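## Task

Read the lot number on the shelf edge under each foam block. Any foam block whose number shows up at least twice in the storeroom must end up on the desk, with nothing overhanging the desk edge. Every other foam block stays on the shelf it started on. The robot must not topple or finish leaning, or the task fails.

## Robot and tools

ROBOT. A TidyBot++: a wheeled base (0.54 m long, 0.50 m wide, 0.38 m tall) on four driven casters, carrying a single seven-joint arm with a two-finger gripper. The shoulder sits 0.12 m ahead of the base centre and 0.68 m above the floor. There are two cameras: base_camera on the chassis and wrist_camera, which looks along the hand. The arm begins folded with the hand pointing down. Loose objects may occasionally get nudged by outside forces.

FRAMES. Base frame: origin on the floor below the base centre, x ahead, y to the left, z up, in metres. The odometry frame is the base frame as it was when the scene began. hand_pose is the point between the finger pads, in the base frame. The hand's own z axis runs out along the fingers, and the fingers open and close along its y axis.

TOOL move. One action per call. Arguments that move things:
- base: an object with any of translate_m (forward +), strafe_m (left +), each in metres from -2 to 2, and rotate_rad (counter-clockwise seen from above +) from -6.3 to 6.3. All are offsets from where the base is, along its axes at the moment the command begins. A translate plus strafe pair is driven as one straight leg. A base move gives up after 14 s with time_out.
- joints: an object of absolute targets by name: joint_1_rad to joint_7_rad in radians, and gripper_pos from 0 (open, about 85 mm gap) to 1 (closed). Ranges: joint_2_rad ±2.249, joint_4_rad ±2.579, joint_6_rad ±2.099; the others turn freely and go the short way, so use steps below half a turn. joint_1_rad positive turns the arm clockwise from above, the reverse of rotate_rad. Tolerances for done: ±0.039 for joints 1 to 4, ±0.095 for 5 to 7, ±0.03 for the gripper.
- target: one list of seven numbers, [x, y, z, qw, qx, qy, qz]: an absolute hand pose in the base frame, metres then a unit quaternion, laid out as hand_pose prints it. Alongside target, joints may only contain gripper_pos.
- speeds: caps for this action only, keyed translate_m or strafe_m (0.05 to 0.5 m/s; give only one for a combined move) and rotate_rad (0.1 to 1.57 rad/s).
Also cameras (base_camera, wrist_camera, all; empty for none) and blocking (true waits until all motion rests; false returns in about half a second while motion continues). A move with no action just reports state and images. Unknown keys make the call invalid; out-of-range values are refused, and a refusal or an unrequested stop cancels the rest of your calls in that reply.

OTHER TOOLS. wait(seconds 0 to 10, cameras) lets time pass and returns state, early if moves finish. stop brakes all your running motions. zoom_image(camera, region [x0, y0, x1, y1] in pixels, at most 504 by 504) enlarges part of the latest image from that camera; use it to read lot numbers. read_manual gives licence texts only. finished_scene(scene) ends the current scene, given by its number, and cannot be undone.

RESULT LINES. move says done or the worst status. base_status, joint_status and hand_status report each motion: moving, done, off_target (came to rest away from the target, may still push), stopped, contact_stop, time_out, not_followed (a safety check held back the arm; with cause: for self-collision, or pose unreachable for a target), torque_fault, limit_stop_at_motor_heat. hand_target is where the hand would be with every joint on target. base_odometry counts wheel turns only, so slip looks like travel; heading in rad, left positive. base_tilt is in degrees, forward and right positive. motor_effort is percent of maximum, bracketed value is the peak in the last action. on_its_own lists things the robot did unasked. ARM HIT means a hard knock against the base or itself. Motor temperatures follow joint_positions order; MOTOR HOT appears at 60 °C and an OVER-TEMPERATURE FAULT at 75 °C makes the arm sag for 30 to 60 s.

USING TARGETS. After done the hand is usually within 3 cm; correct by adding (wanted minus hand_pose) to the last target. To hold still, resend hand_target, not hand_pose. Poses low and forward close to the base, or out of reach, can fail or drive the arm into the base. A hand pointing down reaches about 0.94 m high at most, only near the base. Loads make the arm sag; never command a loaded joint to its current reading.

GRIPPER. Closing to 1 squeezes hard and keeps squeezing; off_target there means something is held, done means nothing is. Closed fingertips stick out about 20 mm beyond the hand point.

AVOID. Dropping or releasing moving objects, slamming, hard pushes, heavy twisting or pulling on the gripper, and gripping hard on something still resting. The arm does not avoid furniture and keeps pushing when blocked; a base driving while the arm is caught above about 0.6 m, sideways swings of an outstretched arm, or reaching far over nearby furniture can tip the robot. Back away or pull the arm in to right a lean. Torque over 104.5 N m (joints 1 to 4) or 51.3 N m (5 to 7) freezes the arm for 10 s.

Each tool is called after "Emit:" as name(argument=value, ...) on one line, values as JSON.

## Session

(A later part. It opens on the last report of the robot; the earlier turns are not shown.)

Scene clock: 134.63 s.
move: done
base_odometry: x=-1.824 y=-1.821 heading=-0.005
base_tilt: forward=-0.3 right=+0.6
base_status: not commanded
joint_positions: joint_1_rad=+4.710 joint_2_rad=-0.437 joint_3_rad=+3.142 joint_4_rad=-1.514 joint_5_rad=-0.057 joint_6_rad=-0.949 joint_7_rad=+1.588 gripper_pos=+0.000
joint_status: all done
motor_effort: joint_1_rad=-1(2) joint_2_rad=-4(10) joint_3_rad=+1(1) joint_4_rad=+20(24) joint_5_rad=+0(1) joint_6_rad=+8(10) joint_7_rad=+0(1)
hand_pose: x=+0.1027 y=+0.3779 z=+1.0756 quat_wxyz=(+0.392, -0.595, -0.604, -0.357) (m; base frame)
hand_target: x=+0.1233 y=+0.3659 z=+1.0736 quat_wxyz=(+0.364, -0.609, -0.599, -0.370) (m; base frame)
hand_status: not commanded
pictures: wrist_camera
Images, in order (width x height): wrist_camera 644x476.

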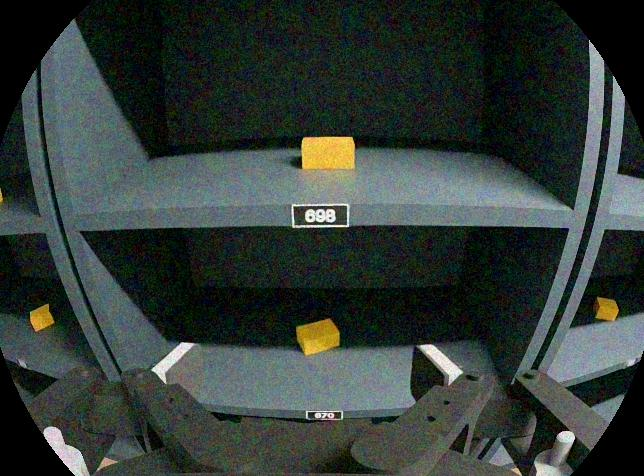

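Emit:
move(base={"rotate_rad":1.575}, joints={"joint_1_rad":0.02,"joint_5_rad":0.02})

Emit:
move(base={"strafe_m":-0.05,"translate_m":-0.12}, cameras=["all"])

Scene clock: 140.10 s.
move: time_out
base_odometry: x=-1.830 y=-1.817 heading=+0.103
base_tilt: forward=-0.3 right=+0.6
base_status: rotate_rad time_out (by the wheels' count: +0.108 of +1.575)
joint_positions: joint_1_rad=+6.288 joint_2_rad=-0.444 joint_3_rad=+3.140 joint_4_rad=-1.513 joint_5_rad=-0.043 joint_6_rad=-0.953 joint_7_rad=+1.588 gripper_pos=+0.000
joint_status: all done
motor_effort: joint_1_rad=+0(4) joint_2_rad=-4(9) joint_3_rad=+1(7) joint_4_rad=+20(22) joint_5_rad=+0(3) joint_6_rad=+8(9) joint_7_rad=+0(1)
hand_pose: x=+0.4938 y=+0.0116 z=+1.0777 quat_wxyz=(+0.016, -0.847, -0.005, -0.531) (m; base frame)
hand_target: x=+0.4847 y=-0.0104 z=+1.0736 quat_wxyz=(-0.015, -0.855, +0.008, -0.519) (m; base frame)
hand_status: not commanded
pictures: none

not run: a stop that you did not command came earlier in this reply.

Emit:
move(base={"strafe_m":0.21,"translate_m":0.02}, cameras=["base_camera"])

Emit:
move(base={"rotate_rad":1.465}, cameras=["all"])

Scene clock: 142.00 s.
move: done
base_odometry: x=-1.832 y=-1.606 heading=+0.104
base_tilt: forward=-0.4 right=+0.6
base_status: done
joint_positions: joint_1_rad=+6.288 joint_2_rad=-0.444 joint_3_rad=+3.138 joint_4_rad=-1.513 joint_5_rad=-0.042 joint_6_rad=-0.953 joint_7_rad=+1.588 gripper_pos=+0.000
joint_status: not commanded
motor_effort: joint_1_rad=+0(1) joint_2_rad=-4(5) joint_3_rad=+1(3) joint_4_rad=+20(21) joint_5_rad=+0(1) joint_6_rad=+8(9) joint_7_rad=+0(1)
hand_pose: x=+0.4938 y=+0.0120 z=+1.0777 quat_wxyz=(+0.016, -0.847, -0.006, -0.531) (m; base frame)
hand_target: x=+0.4847 y=-0.0104 z=+1.0736 quat_wxyz=(-0.015, -0.855, +0.008, -0.519) (m; base frame)
hand_status: not commanded
pictures: base_camera
Images, in order (width x height): base_camera 644x364.

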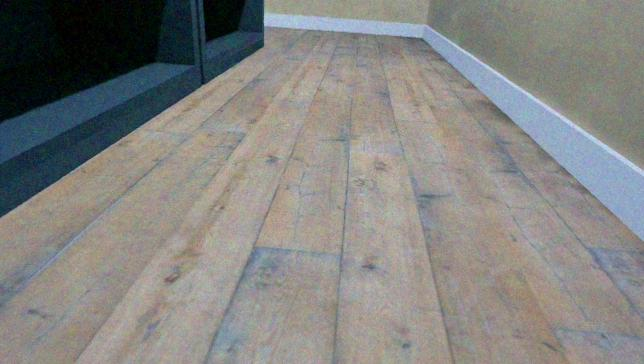

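Scene clock: 144.23 s.
move: done
base_odometry: x=-1.832 y=-1.606 heading=+1.568
base_tilt: forward=-0.3 right=+0.6
base_status: done
joint_positions: joint_1_rad=+6.289 joint_2_rad=-0.444 joint_3_rad=+3.138 joint_4_rad=-1.513 joint_5_rad=-0.042 joint_6_rad=-0.953 joint_7_rad=+1.588 gripper_pos=+0.000
joint_status: not commanded
motor_effort: joint_1_rad=+0(1) joint_2_rad=-5(6) joint_3_rad=+1(3) joint_4_rad=+20(21) joint_5_rad=+1(1) joint_6_rad=+8(8) joint_7_rad=+0(1)
hand_pose: x=+0.4938 y=+0.0116 z=+1.0776 quat_wxyz=(+0.015, -0.847, -0.005, -0.531) (m; base frame)
hand_target: x=+0.4847 y=-0.0104 z=+1.0736 quat_wxyz=(-0.015, -0.855, +0.008, -0.519) (m; base frame)
hand_status: not commanded
pictures: base_camera, wrist_camera
Images, in order (width x height): base_camera 644x364, wrist_camera 644x476.

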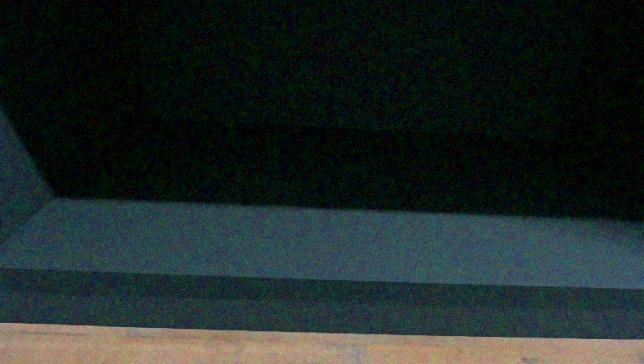

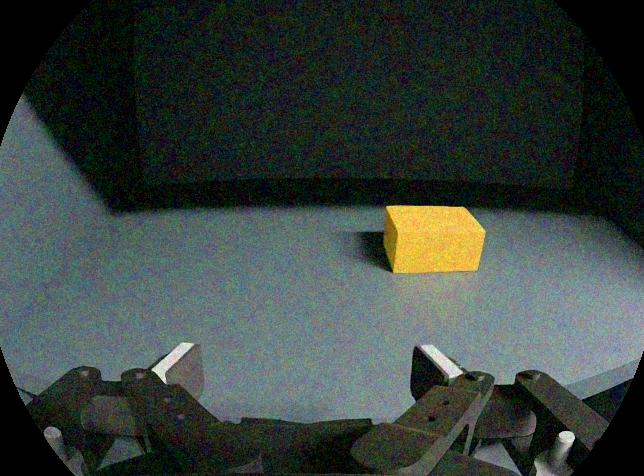

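Emit:
move(target=[0.54,0,1.07,0,0.819,0,0.574], base={"strafe_m":-0.135})

Emit:
move(joints={"gripper_pos":1}, cameras=["wrist_camera"])

Scene clock: 146.07 s.
move: done
base_odometry: x=-1.697 y=-1.606 heading=+1.570
base_tilt: forward=-0.4 right=+0.6
base_status: done
joint_positions: joint_1_rad=+6.288 joint_2_rad=-0.419 joint_3_rad=+3.146 joint_4_rad=-1.600 joint_5_rad=-0.042 joint_6_rad=-0.753 joint_7_rad=+1.588 gripper_pos=+0.000
joint_status: not commanded
motor_effort: joint_1_rad=+0(1) joint_2_rad=-6(7) joint_3_rad=+1(3) joint_4_rad=+21(22) joint_5_rad=+0(1) joint_6_rad=+8(9) joint_7_rad=+0(1)
hand_pose: x=+0.5294 y=+0.0060 z=+1.0752 quat_wxyz=(+0.014, -0.823, +0.002, -0.568) (m; base frame)
hand_target: x=+0.5400 y=+0.0000 z=+1.0700 quat_wxyz=(+0.000, -0.819, +0.000, -0.574) (m; base frame)
hand_status: done (0.013 m and 1.8 deg from the pose sent, 0.048 m and 6.1 deg at the start)
pictures: none

Scene clock: 147.17 s.
move: done
base_odometry: x=-1.697 y=-1.606 heading=+1.570
base_tilt: forward=-0.3 right=+0.6
base_status: not commanded
joint_positions: joint_1_rad=+6.288 joint_2_rad=-0.419 joint_3_rad=+3.146 joint_4_rad=-1.600 joint_5_rad=-0.042 joint_6_rad=-0.753 joint_7_rad=+1.588 gripper_pos=+0.999
joint_status: all done
motor_effort: joint_1_rad=-1(1) joint_2_rad=-6(6) joint_3_rad=+1(1) joint_4_rad=+21(22) joint_5_rad=+1(1) joint_6_rad=+8(9) joint_7_rad=+0(1)
hand_pose: x=+0.5294 y=+0.0060 z=+1.0752 quat_wxyz=(+0.014, -0.823, +0.002, -0.568) (m; base frame)
hand_target: x=+0.5400 y=+0.0000 z=+1.0700 quat_wxyz=(+0.000, -0.819, +0.000, -0.574) (m; base frame)
hand_status: not commanded
pictures: wrist_camera
Images, in order (width x height): wrist_camera 644x476.

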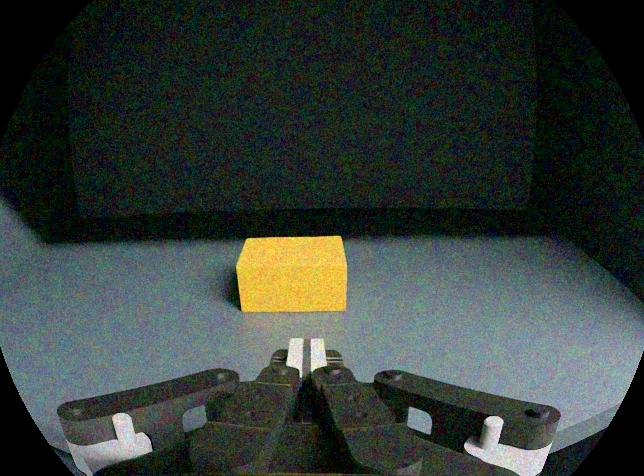

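Emit:
move(target=[0.55,0,1.055,0,0.819,0,0.574], base={"strafe_m":-0.022})

Emit:
move(base={"translate_m":0.13}, speeds={"translate_m":0.1}, cameras=["wrist_camera"])

Scene clock: 148.20 s.
move: done
base_odometry: x=-1.674 y=-1.606 heading=+1.571
base_tilt: forward=-0.4 right=+0.6
base_status: done
joint_positions: joint_1_rad=+6.288 joint_2_rad=-0.412 joint_3_rad=+3.150 joint_4_rad=-1.645 joint_5_rad=-0.042 joint_6_rad=-0.695 joint_7_rad=+1.588 gripper_pos=+0.999
joint_status: not commanded
motor_effort: joint_1_rad=-1(1) joint_2_rad=-6(7) joint_3_rad=+1(3) joint_4_rad=+21(22) joint_5_rad=+1(1) joint_6_rad=+8(9) joint_7_rad=+0(0)
hand_pose: x=+0.5389 y=+0.0030 z=+1.0627 quat_wxyz=(+0.013, -0.821, +0.005, -0.570) (m; base frame)
hand_target: x=+0.5500 y=+0.0000 z=+1.0550 quat_wxyz=(+0.000, -0.819, +0.000, -0.574) (m; base frame)
hand_status: done (0.014 m and 1.7 deg from the pose sent, 0.029 m and 1.8 deg at the start)
pictures: none

Scene clock: 150.10 s.
move: done
base_odometry: x=-1.674 y=-1.476 heading=+1.570
base_tilt: forward=-0.3 right=+0.6
base_status: done
joint_positions: joint_1_rad=+6.288 joint_2_rad=-0.403 joint_3_rad=+3.150 joint_4_rad=-1.645 joint_5_rad=-0.042 joint_6_rad=-0.695 joint_7_rad=+1.588 gripper_pos=+0.999
joint_status: not commanded
motor_effort: joint_1_rad=-1(1) joint_2_rad=-6(9) joint_3_rad=+1(2) joint_4_rad=+21(22) joint_5_rad=+1(1) joint_6_rad=+8(9) joint_7_rad=+0(1)
hand_pose: x=+0.5421 y=+0.0030 z=+1.0592 quat_wxyz=(+0.013, -0.824, +0.005, -0.567) (m; base frame)
hand_target: x=+0.5500 y=+0.0000 z=+1.0550 quat_wxyz=(+0.000, -0.819, +0.000, -0.574) (m; base frame)
hand_status: not commanded
pictures: wrist_camera
Images, in order (width x height): wrist_camera 644x476.

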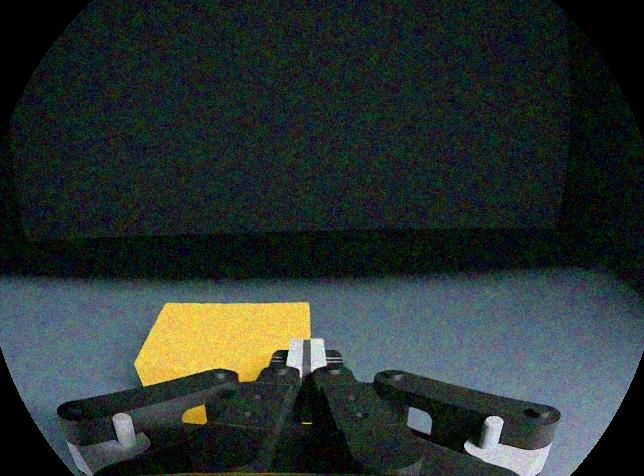

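Emit:
move(base={"translate_m":0.05}, speeds={"translate_m":0.1}, cameras=["wrist_camera"])

Scene clock: 151.33 s.
move: done
base_odometry: x=-1.674 y=-1.426 heading=+1.570
base_tilt: forward=-0.3 right=+0.6
base_status: done
joint_positions: joint_1_rad=+6.288 joint_2_rad=-0.400 joint_3_rad=+3.150 joint_4_rad=-1.645 joint_5_rad=-0.042 joint_6_rad=-0.693 joint_7_rad=+1.588 gripper_pos=+0.999
joint_status: not commanded
motor_effort: joint_1_rad=+0(1) joint_2_rad=-6(9) joint_3_rad=+1(2) joint_4_rad=+21(22) joint_5_rad=+0(1) joint_6_rad=+8(9) joint_7_rad=+0(0)
hand_pose: x=+0.5434 y=+0.0030 z=+1.0582 quat_wxyz=(+0.013, -0.824, +0.005, -0.566) (m; base frame)
hand_target: x=+0.5500 y=+0.0000 z=+1.0550 quat_wxyz=(+0.000, -0.819, +0.000, -0.574) (m; base frame)
hand_status: not commanded
pictures: wrist_camera
Images, in order (width x height): wrist_camera 644x476.

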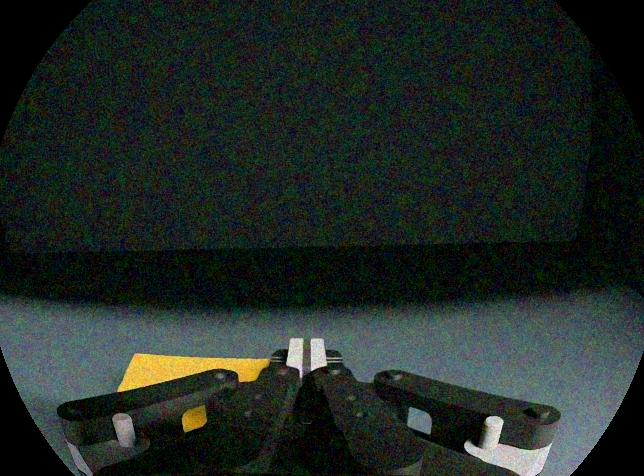

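Emit:
move(base={"translate_m":-0.17})

Emit:
move(base={"strafe_m":0.037}, cameras=["wrist_camera"])

Emit:
move(base={"translate_m":0.12}, speeds={"translate_m":0.1}, cameras=["wrist_camera"])

Scene clock: 153.03 s.
move: done
base_odometry: x=-1.674 y=-1.596 heading=+1.570
base_tilt: forward=-0.4 right=+0.6
base_status: done
joint_positions: joint_1_rad=+6.287 joint_2_rad=-0.403 joint_3_rad=+3.150 joint_4_rad=-1.646 joint_5_rad=-0.042 joint_6_rad=-0.690 joint_7_rad=+1.588 gripper_pos=+0.999
joint_status: not commanded
motor_effort: joint_1_rad=+0(1) joint_2_rad=-6(9) joint_3_rad=+1(2) joint_4_rad=+21(23) joint_5_rad=+0(1) joint_6_rad=+8(9) joint_7_rad=+0(1)
hand_pose: x=+0.5429 y=+0.0037 z=+1.0602 quat_wxyz=(+0.014, -0.823, +0.004, -0.568) (m; base frame)
hand_target: x=+0.5500 y=+0.0000 z=+1.0550 quat_wxyz=(+0.000, -0.819, +0.000, -0.574) (m; base frame)
hand_status: not commanded
pictures: none

Scene clock: 153.97 s.
move: done
base_odometry: x=-1.711 y=-1.596 heading=+1.570
base_tilt: forward=-0.4 right=+0.6
base_status: done
joint_positions: joint_1_rad=+6.287 joint_2_rad=-0.403 joint_3_rad=+3.148 joint_4_rad=-1.646 joint_5_rad=-0.042 joint_6_rad=-0.690 joint_7_rad=+1.588 gripper_pos=+0.999
joint_status: not commanded
motor_effort: joint_1_rad=+0(2) joint_2_rad=-5(8) joint_3_rad=+1(2) joint_4_rad=+21(22) joint_5_rad=+0(1) joint_6_rad=+9(9) joint_7_rad=+0(1)
hand_pose: x=+0.5429 y=+0.0048 z=+1.0601 quat_wxyz=(+0.014, -0.823, +0.003, -0.568) (m; base frame)
hand_target: x=+0.5500 y=+0.0000 z=+1.0550 quat_wxyz=(+0.000, -0.819, +0.000, -0.574) (m; base frame)
hand_status: not commanded
pictures: wrist_camera
Images, in order (width x height): wrist_camera 644x476.

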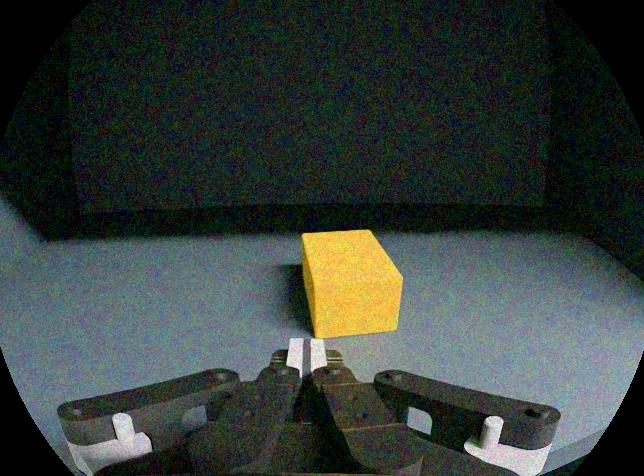

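Scene clock: 155.77 s.
move: done
base_odometry: x=-1.711 y=-1.476 heading=+1.571
base_tilt: forward=-0.4 right=+0.6
base_status: done
joint_positions: joint_1_rad=+6.287 joint_2_rad=-0.400 joint_3_rad=+3.148 joint_4_rad=-1.646 joint_5_rad=-0.042 joint_6_rad=-0.690 joint_7_rad=+1.588 gripper_pos=+0.999
joint_status: not commanded
motor_effort: joint_1_rad=-1(1) joint_2_rad=-7(9) joint_3_rad=+1(1) joint_4_rad=+22(22) joint_5_rad=+0(1) joint_6_rad=+8(9) joint_7_rad=+0(1)
hand_pose: x=+0.5439 y=+0.0048 z=+1.0590 quat_wxyz=(+0.014, -0.823, +0.003, -0.567) (m; base frame)
hand_target: x=+0.5500 y=+0.0000 z=+1.0550 quat_wxyz=(+0.000, -0.819, +0.000, -0.574) (m; base frame)
hand_status: not commanded
pictures: wrist_camera
Images, in order (width x height): wrist_camera 644x476.

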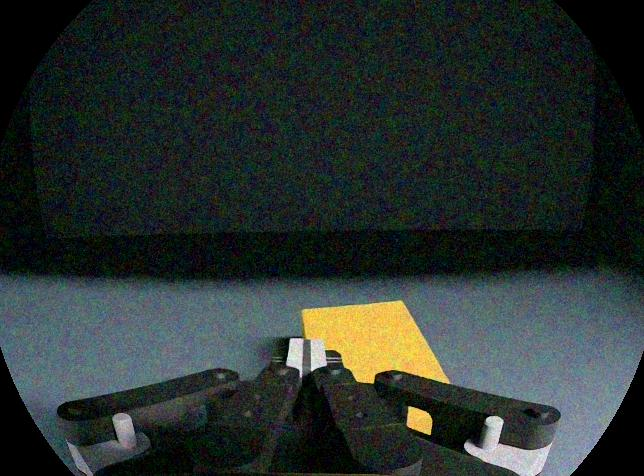

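Emit:
move(base={"translate_m":-0.16})

Emit:
move(base={"strafe_m":-0.033}, joints={"gripper_pos":0}, cameras=["wrist_camera"])

Scene clock: 162.47 s.
move: done
base_odometry: x=-1.711 y=-1.636 heading=+1.570
base_tilt: forward=-0.4 right=+0.6
base_status: done
joint_positions: joint_1_rad=+6.286 joint_2_rad=-0.404 joint_3_rad=+3.148 joint_4_rad=-1.646 joint_5_rad=-0.042 joint_6_rad=-0.688 joint_7_rad=+1.588 gripper_pos=+0.999
joint_status: not commanded
motor_effort: joint_1_rad=+0(2) joint_2_rad=-7(10) joint_3_rad=+1(3) joint_4_rad=+21(23) joint_5_rad=+0(1) joint_6_rad=+8(9) joint_7_rad=+0(1)
hand_pose: x=+0.5425 y=+0.0050 z=+1.0610 quat_wxyz=(+0.014, -0.822, +0.003, -0.569) (m; base frame)
hand_target: x=+0.5500 y=+0.0000 z=+1.0550 quat_wxyz=(+0.000, -0.819, +0.000, -0.574) (m; base frame)
hand_status: not commanded
pictures: none

Scene clock: 163.57 s.
move: done
base_odometry: x=-1.678 y=-1.636 heading=+1.570
base_tilt: forward=-0.4 right=+0.6
base_status: done
joint_positions: joint_1_rad=+6.285 joint_2_rad=-0.404 joint_3_rad=+3.150 joint_4_rad=-1.646 joint_5_rad=-0.042 joint_6_rad=-0.688 joint_7_rad=+1.588 gripper_pos=+0.000
joint_status: all done
motor_effort: joint_1_rad=+0(1) joint_2_rad=-6(8) joint_3_rad=+1(3) joint_4_rad=+21(22) joint_5_rad=+1(1) joint_6_rad=+8(9) joint_7_rad=+0(1)
hand_pose: x=+0.5425 y=+0.0040 z=+1.0610 quat_wxyz=(+0.014, -0.822, +0.004, -0.569) (m; base frame)
hand_target: x=+0.5500 y=+0.0000 z=+1.0550 quat_wxyz=(+0.000, -0.819, +0.000, -0.574) (m; base frame)
hand_status: not commanded
pictures: wrist_camera
Images, in order (width x height): wrist_camera 644x476.

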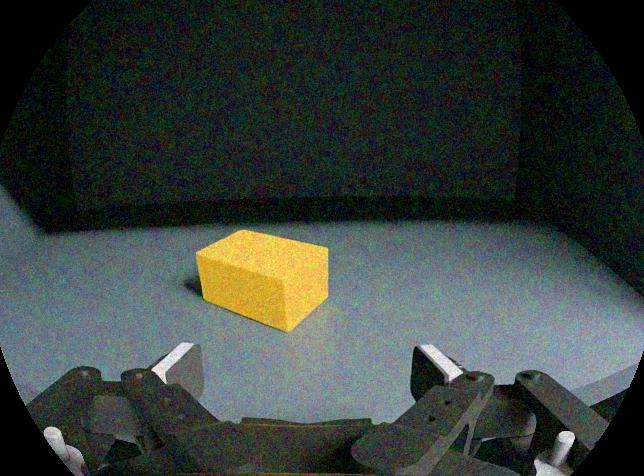

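Emit:
move(base={"strafe_m":0.072}, joints={"gripper_pos":1})

Emit:
move(base={"translate_m":0.145}, speeds={"translate_m":0.1}, cameras=["wrist_camera"])

Emit:
move(base={"translate_m":-0.145,"strafe_m":0.02}, cameras=["wrist_camera"])

Scene clock: 165.07 s.
move: done
base_odometry: x=-1.750 y=-1.636 heading=+1.570
base_tilt: forward=-0.3 right=+0.6
base_status: done
joint_positions: joint_1_rad=+6.285 joint_2_rad=-0.403 joint_3_rad=+3.149 joint_4_rad=-1.647 joint_5_rad=-0.042 joint_6_rad=-0.688 joint_7_rad=+1.588 gripper_pos=+0.999
joint_status: all done
motor_effort: joint_1_rad=-1(1) joint_2_rad=-6(8) joint_3_rad=+1(3) joint_4_rad=+22(22) joint_5_rad=+0(1) joint_6_rad=+8(9) joint_7_rad=+0(1)
hand_pose: x=+0.5428 y=+0.0046 z=+1.0605 quat_wxyz=(+0.014, -0.822, +0.003, -0.569) (m; base frame)
hand_target: x=+0.5500 y=+0.0000 z=+1.0550 quat_wxyz=(+0.000, -0.819, +0.000, -0.574) (m; base frame)
hand_status: not commanded
pictures: none

Scene clock: 167.10 s.
move: done
base_odometry: x=-1.750 y=-1.491 heading=+1.571
base_tilt: forward=-0.3 right=+0.6
base_status: done
joint_positions: joint_1_rad=+6.285 joint_2_rad=-0.401 joint_3_rad=+3.149 joint_4_rad=-1.647 joint_5_rad=-0.042 joint_6_rad=-0.688 joint_7_rad=+1.588 gripper_pos=+0.999
joint_status: not commanded
motor_effort: joint_1_rad=+0(1) joint_2_rad=-6(9) joint_3_rad=+1(1) joint_4_rad=+22(23) joint_5_rad=+0(1) joint_6_rad=+8(9) joint_7_rad=+0(1)
hand_pose: x=+0.5438 y=+0.0046 z=+1.0593 quat_wxyz=(+0.014, -0.823, +0.003, -0.568) (m; base frame)
hand_target: x=+0.5500 y=+0.0000 z=+1.0550 quat_wxyz=(+0.000, -0.819, +0.000, -0.574) (m; base frame)
hand_status: not commanded
pictures: wrist_camera
Images, in order (width x height): wrist_camera 644x476.

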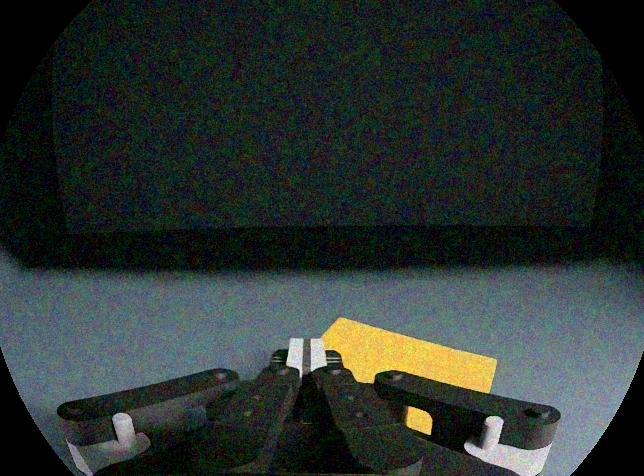

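Scene clock: 168.60 s.
move: done
base_odometry: x=-1.771 y=-1.637 heading=+1.571
base_tilt: forward=-0.3 right=+0.6
base_status: done
joint_positions: joint_1_rad=+6.285 joint_2_rad=-0.406 joint_3_rad=+3.149 joint_4_rad=-1.647 joint_5_rad=-0.042 joint_6_rad=-0.688 joint_7_rad=+1.588 gripper_pos=+0.999
joint_status: not commanded
motor_effort: joint_1_rad=+0(1) joint_2_rad=-6(10) joint_3_rad=+1(2) joint_4_rad=+21(23) joint_5_rad=+0(1) joint_6_rad=+8(9) joint_7_rad=+0(1)
hand_pose: x=+0.5419 y=+0.0046 z=+1.0614 quat_wxyz=(+0.014, -0.822, +0.003, -0.570) (m; base frame)
hand_target: x=+0.5500 y=+0.0000 z=+1.0550 quat_wxyz=(+0.000, -0.819, +0.000, -0.574) (m; base frame)
hand_status: not commanded
pictures: wrist_camera
Images, in order (width x height): wrist_camera 644x476.

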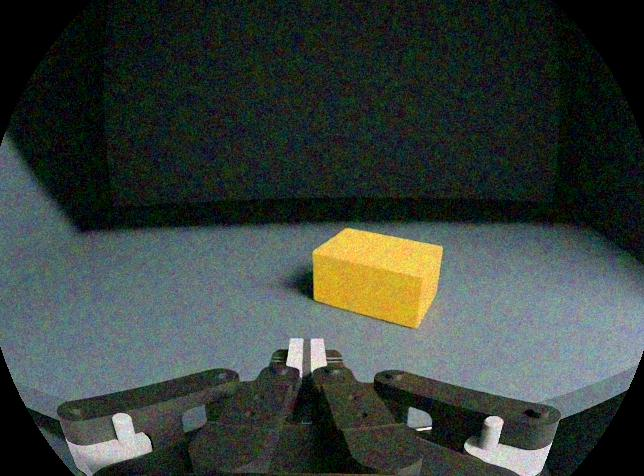

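Emit:
move(target=[0.54,0,1.03,0,0.819,0,0.574], base={"strafe_m":-0.03})

Emit:
move(base={"translate_m":0.12}, speeds={"translate_m":0.1}, cameras=["wrist_camera"])

Scene clock: 170.23 s.
move: done
base_odometry: x=-1.741 y=-1.637 heading=+1.571
base_tilt: forward=-0.3 right=+0.6
base_status: done
joint_positions: joint_1_rad=+6.285 joint_2_rad=-0.421 joint_3_rad=+3.150 joint_4_rad=-1.746 joint_5_rad=-0.042 joint_6_rad=-0.638 joint_7_rad=+1.588 gripper_pos=+0.999
joint_status: not commanded
motor_effort: joint_1_rad=+0(1) joint_2_rad=-6(7) joint_3_rad=+1(3) joint_4_rad=+21(23) joint_5_rad=+0(1) joint_6_rad=+8(9) joint_7_rad=+0(1)
hand_pose: x=+0.5398 y=+0.0037 z=+1.0234 quat_wxyz=(+0.014, -0.831, +0.005, -0.556) (m; base frame)
hand_target: x=+0.5400 y=+0.0000 z=+1.0300 quat_wxyz=(+0.000, -0.819, +0.000, -0.574) (m; base frame)
hand_status: done (0.008 m and 3.0 deg from the pose sent, 0.032 m and 1.7 deg at the start)
pictures: none

Scene clock: 172.03 s.
move: done
base_odometry: x=-1.740 y=-1.517 heading=+1.570
base_tilt: forward=-0.3 right=+0.6
base_status: done
joint_positions: joint_1_rad=+6.285 joint_2_rad=-0.431 joint_3_rad=+3.150 joint_4_rad=-1.746 joint_5_rad=-0.042 joint_6_rad=-0.636 joint_7_rad=+1.588 gripper_pos=+0.999
joint_status: not commanded
motor_effort: joint_1_rad=+0(1) joint_2_rad=-5(10) joint_3_rad=+1(1) joint_4_rad=+21(23) joint_5_rad=+0(1) joint_6_rad=+8(9) joint_7_rad=+0(1)
hand_pose: x=+0.5365 y=+0.0037 z=+1.0282 quat_wxyz=(+0.014, -0.828, +0.005, -0.561) (m; base frame)
hand_target: x=+0.5400 y=+0.0000 z=+1.0300 quat_wxyz=(+0.000, -0.819, +0.000, -0.574) (m; base frame)
hand_status: not commanded
pictures: wrist_camera
Images, in order (width x height): wrist_camera 644x476.

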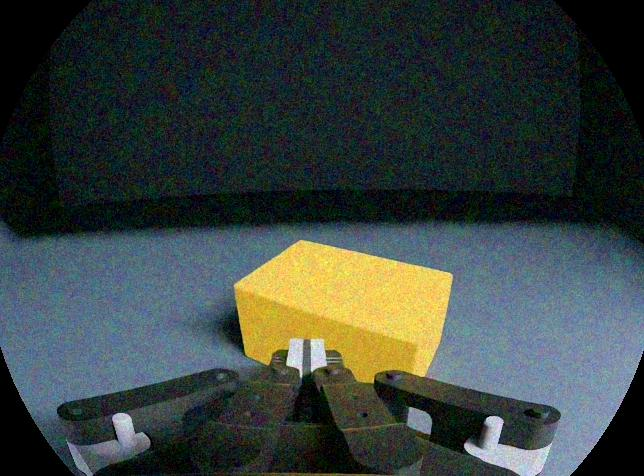

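Emit:
move(base={"translate_m":-0.03,"strafe_m":0.022})

Emit:
move(base={"translate_m":0.11}, speeds={"translate_m":0.1}, cameras=["wrist_camera"])

Emit:
move(base={"translate_m":-0.16}, cameras=["wrist_camera"])

Scene clock: 173.10 s.
move: done
base_odometry: x=-1.762 y=-1.546 heading=+1.570
base_tilt: forward=-0.3 right=+0.6
base_status: done
joint_positions: joint_1_rad=+6.285 joint_2_rad=-0.441 joint_3_rad=+3.151 joint_4_rad=-1.746 joint_5_rad=-0.042 joint_6_rad=-0.635 joint_7_rad=+1.588 gripper_pos=+0.999
joint_status: not commanded
motor_effort: joint_1_rad=+0(1) joint_2_rad=-5(10) joint_3_rad=+1(2) joint_4_rad=+21(22) joint_5_rad=+0(1) joint_6_rad=+8(9) joint_7_rad=+0(1)
hand_pose: x=+0.5331 y=+0.0035 z=+1.0325 quat_wxyz=(+0.014, -0.825, +0.005, -0.565) (m; base frame)
hand_target: x=+0.5400 y=+0.0000 z=+1.0300 quat_wxyz=(+0.000, -0.819, +0.000, -0.574) (m; base frame)
hand_status: not commanded
pictures: none

Scene clock: 174.80 s.
move: done
base_odometry: x=-1.763 y=-1.436 heading=+1.570
base_tilt: forward=-0.3 right=+0.6
base_status: done
joint_positions: joint_1_rad=+6.285 joint_2_rad=-0.439 joint_3_rad=+3.151 joint_4_rad=-1.746 joint_5_rad=-0.042 joint_6_rad=-0.635 joint_7_rad=+1.588 gripper_pos=+0.999
joint_status: not commanded
motor_effort: joint_1_rad=+0(1) joint_2_rad=-5(9) joint_3_rad=+1(2) joint_4_rad=+21(23) joint_5_rad=+0(1) joint_6_rad=+9(9) joint_7_rad=+0(1)
hand_pose: x=+0.5340 y=+0.0035 z=+1.0318 quat_wxyz=(+0.014, -0.825, +0.005, -0.565) (m; base frame)
hand_target: x=+0.5400 y=+0.0000 z=+1.0300 quat_wxyz=(+0.000, -0.819, +0.000, -0.574) (m; base frame)
hand_status: not commanded
pictures: wrist_camera
Images, in order (width x height): wrist_camera 644x476.

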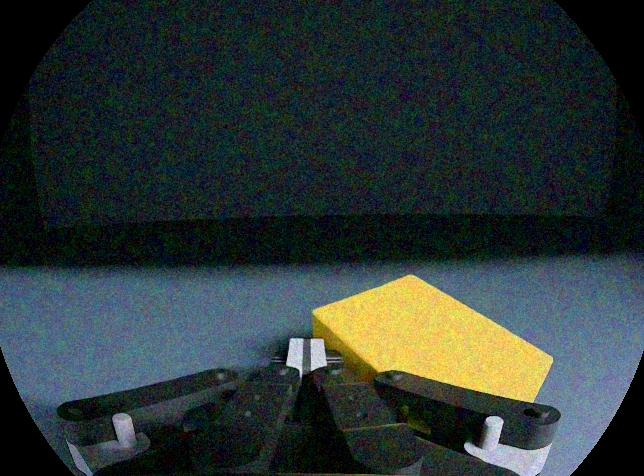

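Scene clock: 176.33 s.
move: done
base_odometry: x=-1.763 y=-1.597 heading=+1.570
base_tilt: forward=-0.4 right=+0.6
base_status: done
joint_positions: joint_1_rad=+6.284 joint_2_rad=-0.442 joint_3_rad=+3.150 joint_4_rad=-1.746 joint_5_rad=-0.042 joint_6_rad=-0.634 joint_7_rad=+1.588 gripper_pos=+0.999
joint_status: not commanded
motor_effort: joint_1_rad=+0(2) joint_2_rad=-5(8) joint_3_rad=+0(2) joint_4_rad=+22(23) joint_5_rad=+0(1) joint_6_rad=+8(9) joint_7_rad=+0(1)
hand_pose: x=+0.5327 y=+0.0039 z=+1.0334 quat_wxyz=(+0.014, -0.824, +0.005, -0.566) (m; base frame)
hand_target: x=+0.5400 y=+0.0000 z=+1.0300 quat_wxyz=(+0.000, -0.819, +0.000, -0.574) (m; base frame)
hand_status: not commanded
pictures: wrist_camera
Images, in order (width x height): wrist_camera 644x476.

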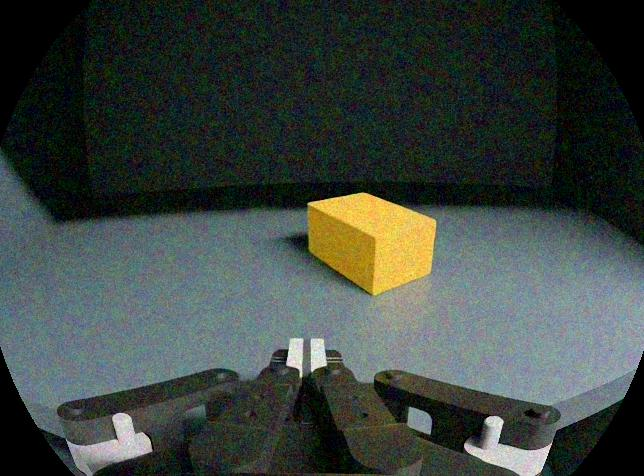

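Emit:
move(target=[0.56,-0.125,1.045,-0.188,0.754,0.245,0.579], joints={"gripper_pos":0}, cameras=["wrist_camera"])

Scene clock: 179.23 s.
move: done
base_odometry: x=-1.763 y=-1.597 heading=+1.570
base_tilt: forward=-0.4 right=+0.6
base_status: not commanded
joint_positions: joint_1_rad=+4.952 joint_2_rad=-0.866 joint_3_rad=+4.090 joint_4_rad=-1.419 joint_5_rad=+0.109 joint_6_rad=-0.953 joint_7_rad=+2.108 gripper_pos=+0.000
joint_status: all done
motor_effort: joint_1_rad=-1(1) joint_2_rad=+19(19) joint_3_rad=-12(13) joint_4_rad=+14(22) joint_5_rad=-3(4) joint_6_rad=+7(9) joint_7_rad=+0(1)
hand_pose: x=+0.5556 y=-0.1024 z=+1.0668 quat_wxyz=(+0.220, -0.744, -0.224, -0.590) (m; base frame)
hand_target: x=+0.5600 y=-0.1250 z=+1.0450 quat_wxyz=(+0.188, -0.754, -0.245, -0.579) (m; base frame)
hand_status: done (0.032 m and 4.7 deg from the pose sent, 0.132 m and 36.0 deg at the start)
pictures: wrist_camera
Images, in order (width x height): wrist_camera 644x476.

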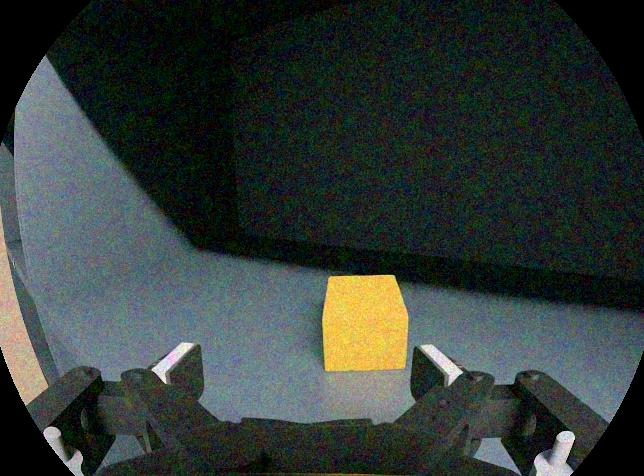

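Emit:
move(target=[0.56,-0.125,1.013,-0.188,0.754,0.245,0.579], base={"translate_m":0.022,"strafe_m":-0.03}, cameras=["wrist_camera"])

Scene clock: 180.50 s.
move: done
base_odometry: x=-1.733 y=-1.575 heading=+1.570
base_tilt: forward=-0.3 right=+0.6
base_status: done
joint_positions: joint_1_rad=+4.952 joint_2_rad=-0.926 joint_3_rad=+4.105 joint_4_rad=-1.479 joint_5_rad=+0.134 joint_6_rad=-0.953 joint_7_rad=+2.122 gripper_pos=+0.000
joint_status: not commanded
motor_effort: joint_1_rad=-1(2) joint_2_rad=+20(22) joint_3_rad=-13(14) joint_4_rad=+14(16) joint_5_rad=-4(4) joint_6_rad=+7(8) joint_7_rad=+0(0)
hand_pose: x=+0.5518 y=-0.1111 z=+1.0330 quat_wxyz=(+0.229, -0.749, -0.228, -0.578) (m; base frame)
hand_target: x=+0.5600 y=-0.1250 z=+1.0130 quat_wxyz=(+0.188, -0.754, -0.245, -0.579) (m; base frame)
hand_status: done (0.026 m and 5.1 deg from the pose sent, 0.058 m and 4.7 deg at the start)
pictures: wrist_camera
Images, in order (width x height): wrist_camera 644x476.

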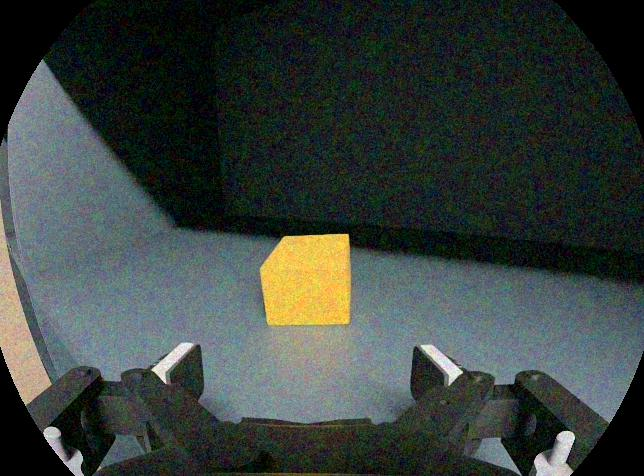

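Emit:
move(base={"translate_m":0.088,"strafe_m":0.066}, speeds={"translate_m":0.12}, cameras=["wrist_camera"])

Scene clock: 183.07 s.
move: done
base_odometry: x=-1.799 y=-1.486 heading=+1.570
base_tilt: forward=-0.3 right=+0.6
base_status: done
joint_positions: joint_1_rad=+4.952 joint_2_rad=-0.927 joint_3_rad=+4.105 joint_4_rad=-1.481 joint_5_rad=+0.134 joint_6_rad=-0.953 joint_7_rad=+2.123 gripper_pos=+0.000
joint_status: not commanded
motor_effort: joint_1_rad=-1(3) joint_2_rad=+20(23) joint_3_rad=-13(13) joint_4_rad=+13(15) joint_5_rad=-3(4) joint_6_rad=+7(7) joint_7_rad=+0(1)
hand_pose: x=+0.5515 y=-0.1112 z=+1.0320 quat_wxyz=(+0.229, -0.749, -0.229, -0.578) (m; base frame)
hand_target: x=+0.5600 y=-0.1250 z=+1.0130 quat_wxyz=(+0.188, -0.754, -0.245, -0.579) (m; base frame)
hand_status: not commanded
pictures: wrist_camera
Images, in order (width x height): wrist_camera 644x476.

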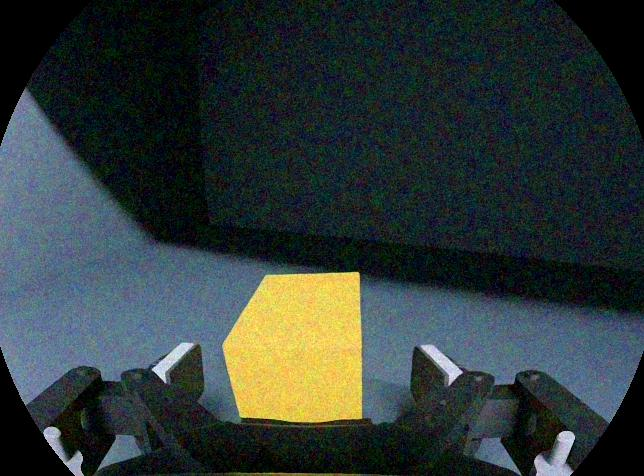

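Emit:
move(base={"translate_m":0.02,"strafe_m":0.025}, speeds={"translate_m":0.12})

Emit:
move(joints={"gripper_pos":0.45}, cameras=["wrist_camera"])

Emit:
move(target=[0.55,-0.125,1.07,-0.188,0.754,0.245,0.579], cameras=["wrist_camera"])

Scene clock: 184.13 s.
move: done
base_odometry: x=-1.823 y=-1.466 heading=+1.569
base_tilt: forward=-0.3 right=+0.6
base_status: done
joint_positions: joint_1_rad=+4.950 joint_2_rad=-0.926 joint_3_rad=+4.105 joint_4_rad=-1.485 joint_5_rad=+0.134 joint_6_rad=-0.953 joint_7_rad=+2.123 gripper_pos=+0.000
joint_status: not commanded
motor_effort: joint_1_rad=-1(3) joint_2_rad=+19(23) joint_3_rad=-13(14) joint_4_rad=+14(15) joint_5_rad=-4(4) joint_6_rad=+7(8) joint_7_rad=-1(1)
hand_pose: x=+0.5516 y=-0.1083 z=+1.0305 quat_wxyz=(+0.229, -0.750, -0.231, -0.576) (m; base frame)
hand_target: x=+0.5600 y=-0.1250 z=+1.0130 quat_wxyz=(+0.188, -0.754, -0.245, -0.579) (m; base frame)
hand_status: not commanded
pictures: none

Scene clock: 184.93 s.
move: off_target
base_odometry: x=-1.823 y=-1.466 heading=+1.569
base_tilt: forward=-0.3 right=+0.6
base_status: not commanded
joint_positions: joint_1_rad=+4.950 joint_2_rad=-0.926 joint_3_rad=+4.104 joint_4_rad=-1.485 joint_5_rad=+0.135 joint_6_rad=-0.952 joint_7_rad=+2.123 gripper_pos=+0.411
joint_status: gripper_pos off_target (ended at +0.411, target +0.450)
motor_effort: joint_1_rad=-1(2) joint_2_rad=+19(21) joint_3_rad=-12(13) joint_4_rad=+11(14) joint_5_rad=-3(4) joint_6_rad=+6(8) joint_7_rad=+0(1)
hand_pose: x=+0.5516 y=-0.1083 z=+1.0308 quat_wxyz=(+0.229, -0.749, -0.231, -0.576) (m; base frame)
hand_target: x=+0.5600 y=-0.1250 z=+1.0130 quat_wxyz=(+0.188, -0.754, -0.245, -0.579) (m; base frame)
hand_status: not commanded
pictures: wrist_camera
Images, in order (width x height): wrist_camera 644x476.

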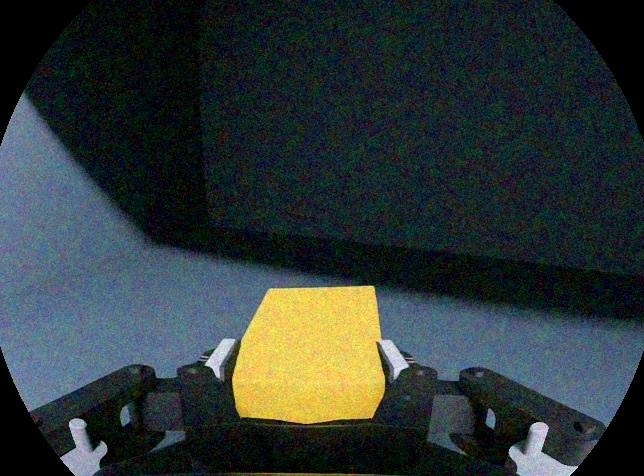

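Scene clock: 186.07 s.
move: done
base_odometry: x=-1.823 y=-1.466 heading=+1.569
base_tilt: forward=-0.3 right=+0.6
base_status: not commanded
joint_positions: joint_1_rad=+4.950 joint_2_rad=-0.861 joint_3_rad=+4.097 joint_4_rad=-1.342 joint_5_rad=+0.135 joint_6_rad=-1.017 joint_7_rad=+2.123 gripper_pos=+0.411
joint_status: not commanded
motor_effort: joint_1_rad=-1(1) joint_2_rad=+20(20) joint_3_rad=-12(13) joint_4_rad=+14(15) joint_5_rad=-3(4) joint_6_rad=+7(8) joint_7_rad=+0(1)
hand_pose: x=+0.5545 y=-0.1279 z=+1.0763 quat_wxyz=(+0.201, -0.748, -0.224, -0.592) (m; base frame)
hand_target: x=+0.5500 y=-0.1250 z=+1.0700 quat_wxyz=(+0.188, -0.754, -0.245, -0.579) (m; base frame)
hand_status: done (0.008 m and 3.2 deg from the pose sent, 0.043 m and 5.0 deg at the start)
pictures: wrist_camera
Images, in order (width x height): wrist_camera 644x476.

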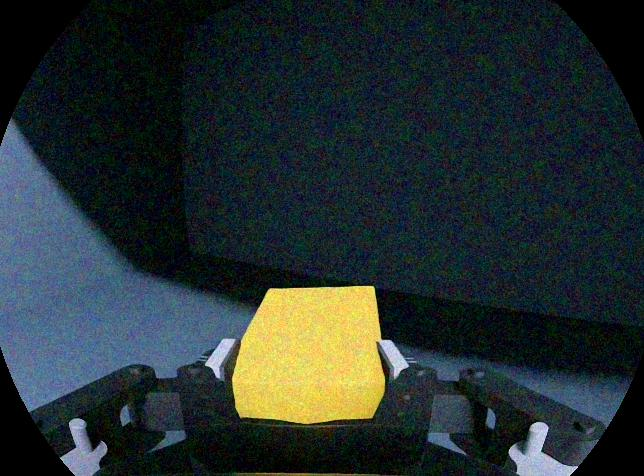

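Emit:
move(base={"translate_m":-0.25})

Emit:
move(joints={"joint_1_rad":6.3,"joint_2_rad":-0.374,"joint_3_rad":3.14,"joint_4_rad":-2.0,"joint_5_rad":0,"joint_6_rad":-0.3,"joint_7_rad":1.57}, cameras=["wrist_camera"])

Emit:
move(joints={"joint_1_rad":6.3,"joint_2_rad":-0.374,"joint_4_rad":-2.5,"joint_6_rad":-0.75}, cameras=["all"])

Scene clock: 188.37 s.
move: done
base_odometry: x=-1.824 y=-1.716 heading=+1.569
base_tilt: forward=-0.4 right=+0.6
base_status: done
joint_positions: joint_1_rad=+4.949 joint_2_rad=-0.858 joint_3_rad=+4.095 joint_4_rad=-1.342 joint_5_rad=+0.135 joint_6_rad=-1.020 joint_7_rad=+2.123 gripper_pos=+0.411
joint_status: not commanded
motor_effort: joint_1_rad=-1(3) joint_2_rad=+19(20) joint_3_rad=-12(14) joint_4_rad=+13(15) joint_5_rad=-3(4) joint_6_rad=+7(8) joint_7_rad=+0(1)
hand_pose: x=+0.5540 y=-0.1253 z=+1.0763 quat_wxyz=(+0.200, -0.749, -0.226, -0.590) (m; base frame)
hand_target: x=+0.5500 y=-0.1250 z=+1.0700 quat_wxyz=(+0.188, -0.754, -0.245, -0.579) (m; base frame)
hand_status: not commanded
pictures: none

Scene clock: 191.00 s.
move: done
base_odometry: x=-1.824 y=-1.716 heading=+1.569
base_tilt: forward=-0.3 right=+0.6
base_status: not commanded
joint_positions: joint_1_rad=+6.281 joint_2_rad=-0.391 joint_3_rad=+3.156 joint_4_rad=-1.970 joint_5_rad=+0.070 joint_6_rad=-0.359 joint_7_rad=+1.615 gripper_pos=+0.411
joint_status: all done
motor_effort: joint_1_rad=+0(2) joint_2_rad=-8(21) joint_3_rad=+0(13) joint_4_rad=+22(24) joint_5_rad=+1(5) joint_6_rad=+8(10) joint_7_rad=+0(1)
hand_pose: x=+0.5635 y=-0.0129 z=+0.9566 quat_wxyz=(-0.042, -0.824, -0.032, -0.565) (m; base frame)
hand_target: x=+0.5710 y=-0.0054 z=+0.9479 quat_wxyz=(-0.004, -0.821, +0.006, -0.571) (m; base frame)
hand_status: not commanded
pictures: wrist_camera
Images, in order (width x height): wrist_camera 644x476.

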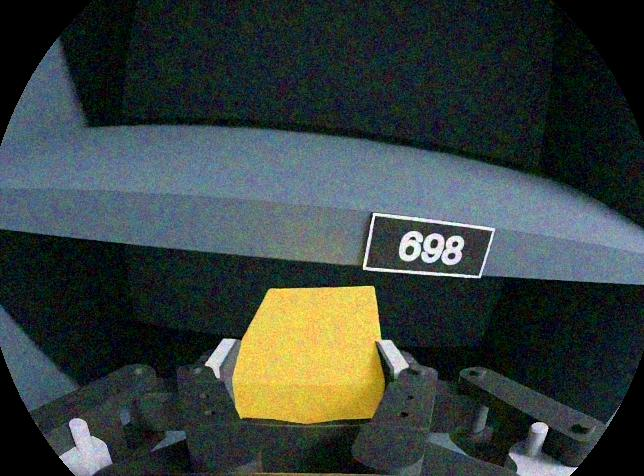

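Scene clock: 192.73 s.
move: done
base_odometry: x=-1.824 y=-1.716 heading=+1.569
base_tilt: forward=-0.4 right=+0.6
base_status: not commanded
joint_positions: joint_1_rad=+6.281 joint_2_rad=-0.388 joint_3_rad=+3.156 joint_4_rad=-2.472 joint_5_rad=+0.070 joint_6_rad=-0.695 joint_7_rad=+1.613 gripper_pos=+0.411
joint_status: all done
motor_effort: joint_1_rad=-1(1) joint_2_rad=-3(8) joint_3_rad=+0(1) joint_4_rad=+17(22) joint_5_rad=+1(1) joint_6_rad=+3(9) joint_7_rad=+0(1)
hand_pose: x=+0.3440 y=-0.0147 z=+0.6260 quat_wxyz=(-0.029, -0.983, -0.037, -0.179) (m; base frame)
hand_target: x=+0.3141 y=-0.0017 z=+0.6074 quat_wxyz=(-0.001, -0.991, +0.008, -0.132) (m; base frame)
hand_status: not commanded
pictures: base_camera, wrist_camera
Images, in order (width x height): base_camera 644x364, wrist_camera 644x476.

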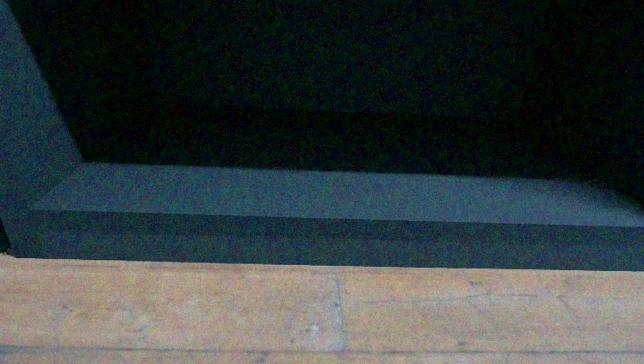

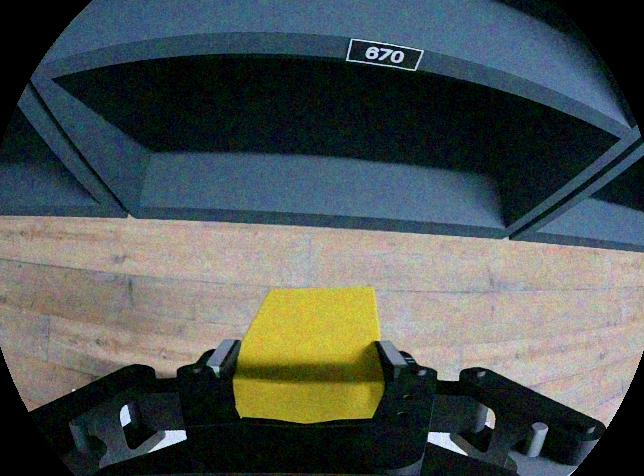

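Emit:
move(base={"strafe_m":-1.6})

Emit:
move(base={"strafe_m":-1.58,"translate_m":0.02}, cameras=["all"])

Scene clock: 197.43 s.
move: done
base_odometry: x=-0.224 y=-1.719 heading=+1.569
base_tilt: forward=-0.3 right=+0.6
base_status: done
joint_positions: joint_1_rad=+6.281 joint_2_rad=-0.388 joint_3_rad=+3.153 joint_4_rad=-2.472 joint_5_rad=+0.067 joint_6_rad=-0.700 joint_7_rad=+1.613 gripper_pos=+0.411
joint_status: not commanded
motor_effort: joint_1_rad=+0(1) joint_2_rad=-2(4) joint_3_rad=+1(1) joint_4_rad=+17(18) joint_5_rad=+1(2) joint_6_rad=+3(4) joint_7_rad=+0(1)
hand_pose: x=+0.3426 y=-0.0138 z=+0.6255 quat_wxyz=(-0.028, -0.983, -0.037, -0.177) (m; base frame)
hand_target: x=+0.3141 y=-0.0017 z=+0.6074 quat_wxyz=(-0.001, -0.991, +0.008, -0.132) (m; base frame)
hand_status: not commanded
pictures: none

Scene clock: 201.97 s.
move: done
base_odometry: x=+1.356 y=-1.703 heading=+1.568
base_tilt: forward=-0.3 right=+0.6
base_status: done
joint_positions: joint_1_rad=+6.281 joint_2_rad=-0.388 joint_3_rad=+3.152 joint_4_rad=-2.472 joint_5_rad=+0.066 joint_6_rad=-0.701 joint_7_rad=+1.613 gripper_pos=+0.411
joint_status: not commanded
motor_effort: joint_1_rad=-1(1) joint_2_rad=-3(3) joint_3_rad=+0(1) joint_4_rad=+17(18) joint_5_rad=+1(1) joint_6_rad=+3(4) joint_7_rad=+0(1)
hand_pose: x=+0.3425 y=-0.0133 z=+0.6254 quat_wxyz=(-0.028, -0.983, -0.038, -0.176) (m; base frame)
hand_target: x=+0.3141 y=-0.0017 z=+0.6074 quat_wxyz=(-0.001, -0.991, +0.008, -0.132) (m; base frame)
hand_status: not commanded
pictures: base_camera, wrist_camera
Images, in order (width x height): base_camera 644x364, wrist_camera 644x476.

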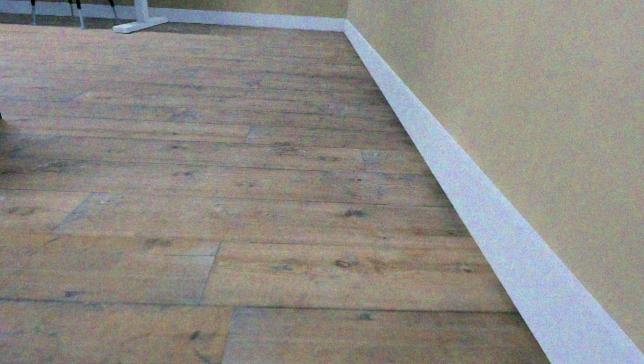

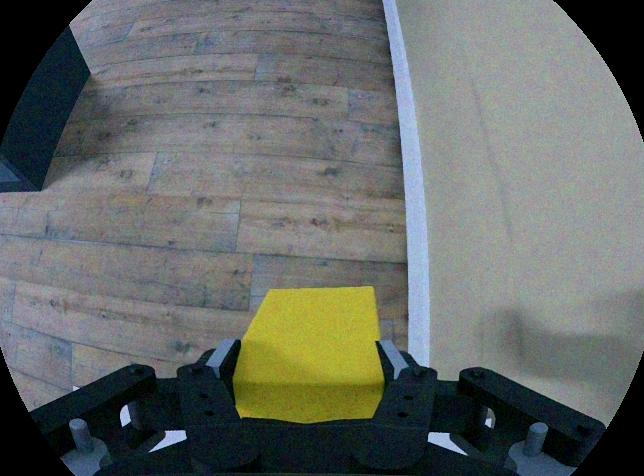

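Emit:
move(base={"translate_m":1.63,"strafe_m":0.06})

Emit:
move(base={"strafe_m":1.05})

Emit:
move(joints={"joint_1_rad":6.3,"joint_2_rad":-0.2,"joint_3_rad":3.14,"joint_4_rad":-2.3,"joint_5_rad":0,"joint_6_rad":0.35,"joint_7_rad":1.57}, cameras=["all"])

Scene clock: 206.83 s.
move: done
base_odometry: x=+1.301 y=-0.073 heading=+1.567
base_tilt: forward=-0.3 right=+0.6
base_status: done
joint_positions: joint_1_rad=+6.281 joint_2_rad=-0.384 joint_3_rad=+3.152 joint_4_rad=-2.475 joint_5_rad=+0.066 joint_6_rad=-0.704 joint_7_rad=+1.613 gripper_pos=+0.411
joint_status: not commanded
motor_effort: joint_1_rad=+0(1) joint_2_rad=-2(4) joint_3_rad=+1(1) joint_4_rad=+17(18) joint_5_rad=+1(1) joint_6_rad=+3(4) joint_7_rad=+0(1)
hand_pose: x=+0.3401 y=-0.0134 z=+0.6232 quat_wxyz=(-0.028, -0.984, -0.038, -0.172) (m; base frame)
hand_target: x=+0.3141 y=-0.0017 z=+0.6074 quat_wxyz=(-0.001, -0.991, +0.008, -0.132) (m; base frame)
hand_status: not commanded
pictures: none

Scene clock: 210.30 s.
move: done
base_odometry: x=+0.251 y=-0.069 heading=+1.567
base_tilt: forward=-0.4 right=+0.6
base_status: done
joint_positions: joint_1_rad=+6.282 joint_2_rad=-0.384 joint_3_rad=+3.151 joint_4_rad=-2.475 joint_5_rad=+0.065 joint_6_rad=-0.704 joint_7_rad=+1.613 gripper_pos=+0.411
joint_status: not commanded
motor_effort: joint_1_rad=-1(1) joint_2_rad=-2(3) joint_3_rad=+1(1) joint_4_rad=+17(17) joint_5_rad=+1(2) joint_6_rad=+3(4) joint_7_rad=+0(1)
hand_pose: x=+0.3401 y=-0.0132 z=+0.6231 quat_wxyz=(-0.028, -0.984, -0.038, -0.171) (m; base frame)
hand_target: x=+0.3141 y=-0.0017 z=+0.6074 quat_wxyz=(-0.001, -0.991, +0.008, -0.132) (m; base frame)
hand_status: not commanded
pictures: none

Scene clock: 212.13 s.
move: done
base_odometry: x=+0.251 y=-0.069 heading=+1.567
base_tilt: forward=-0.3 right=+0.6
base_status: not commanded
joint_positions: joint_1_rad=+6.282 joint_2_rad=-0.218 joint_3_rad=+3.151 joint_4_rad=-2.304 joint_5_rad=+0.065 joint_6_rad=+0.291 joint_7_rad=+1.613 gripper_pos=+0.412
joint_status: all done
motor_effort: joint_1_rad=-1(2) joint_2_rad=-12(12) joint_3_rad=+1(1) joint_4_rad=+20(21) joint_5_rad=+1(2) joint_6_rad=+9(9) joint_7_rad=+0(1)
hand_pose: x=+0.6050 y=+0.0031 z=+0.8686 quat_wxyz=(-0.027, -0.781, -0.043, -0.623) (m; base frame)
hand_target: x=+0.6130 y=-0.0061 z=+0.8800 quat_wxyz=(-0.005, -0.768, +0.006, -0.641) (m; base frame)
hand_status: not commanded
pictures: base_camera, wrist_camera
Images, in order (width x height): base_camera 644x364, wrist_camera 644x476.

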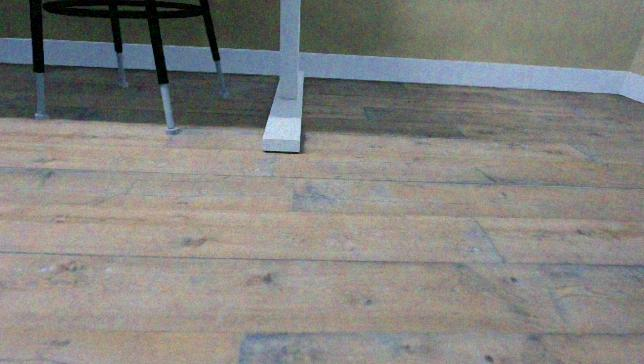

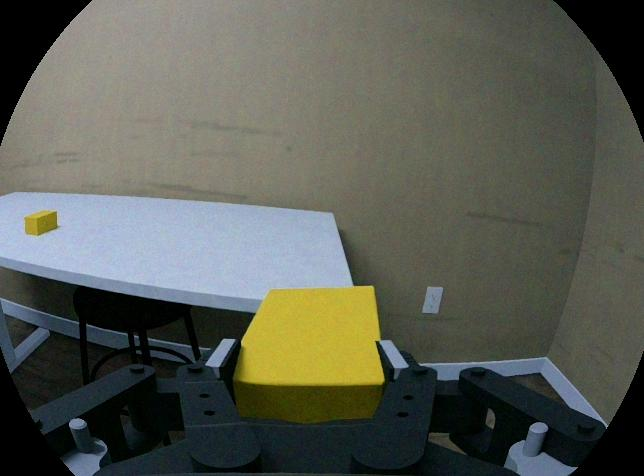

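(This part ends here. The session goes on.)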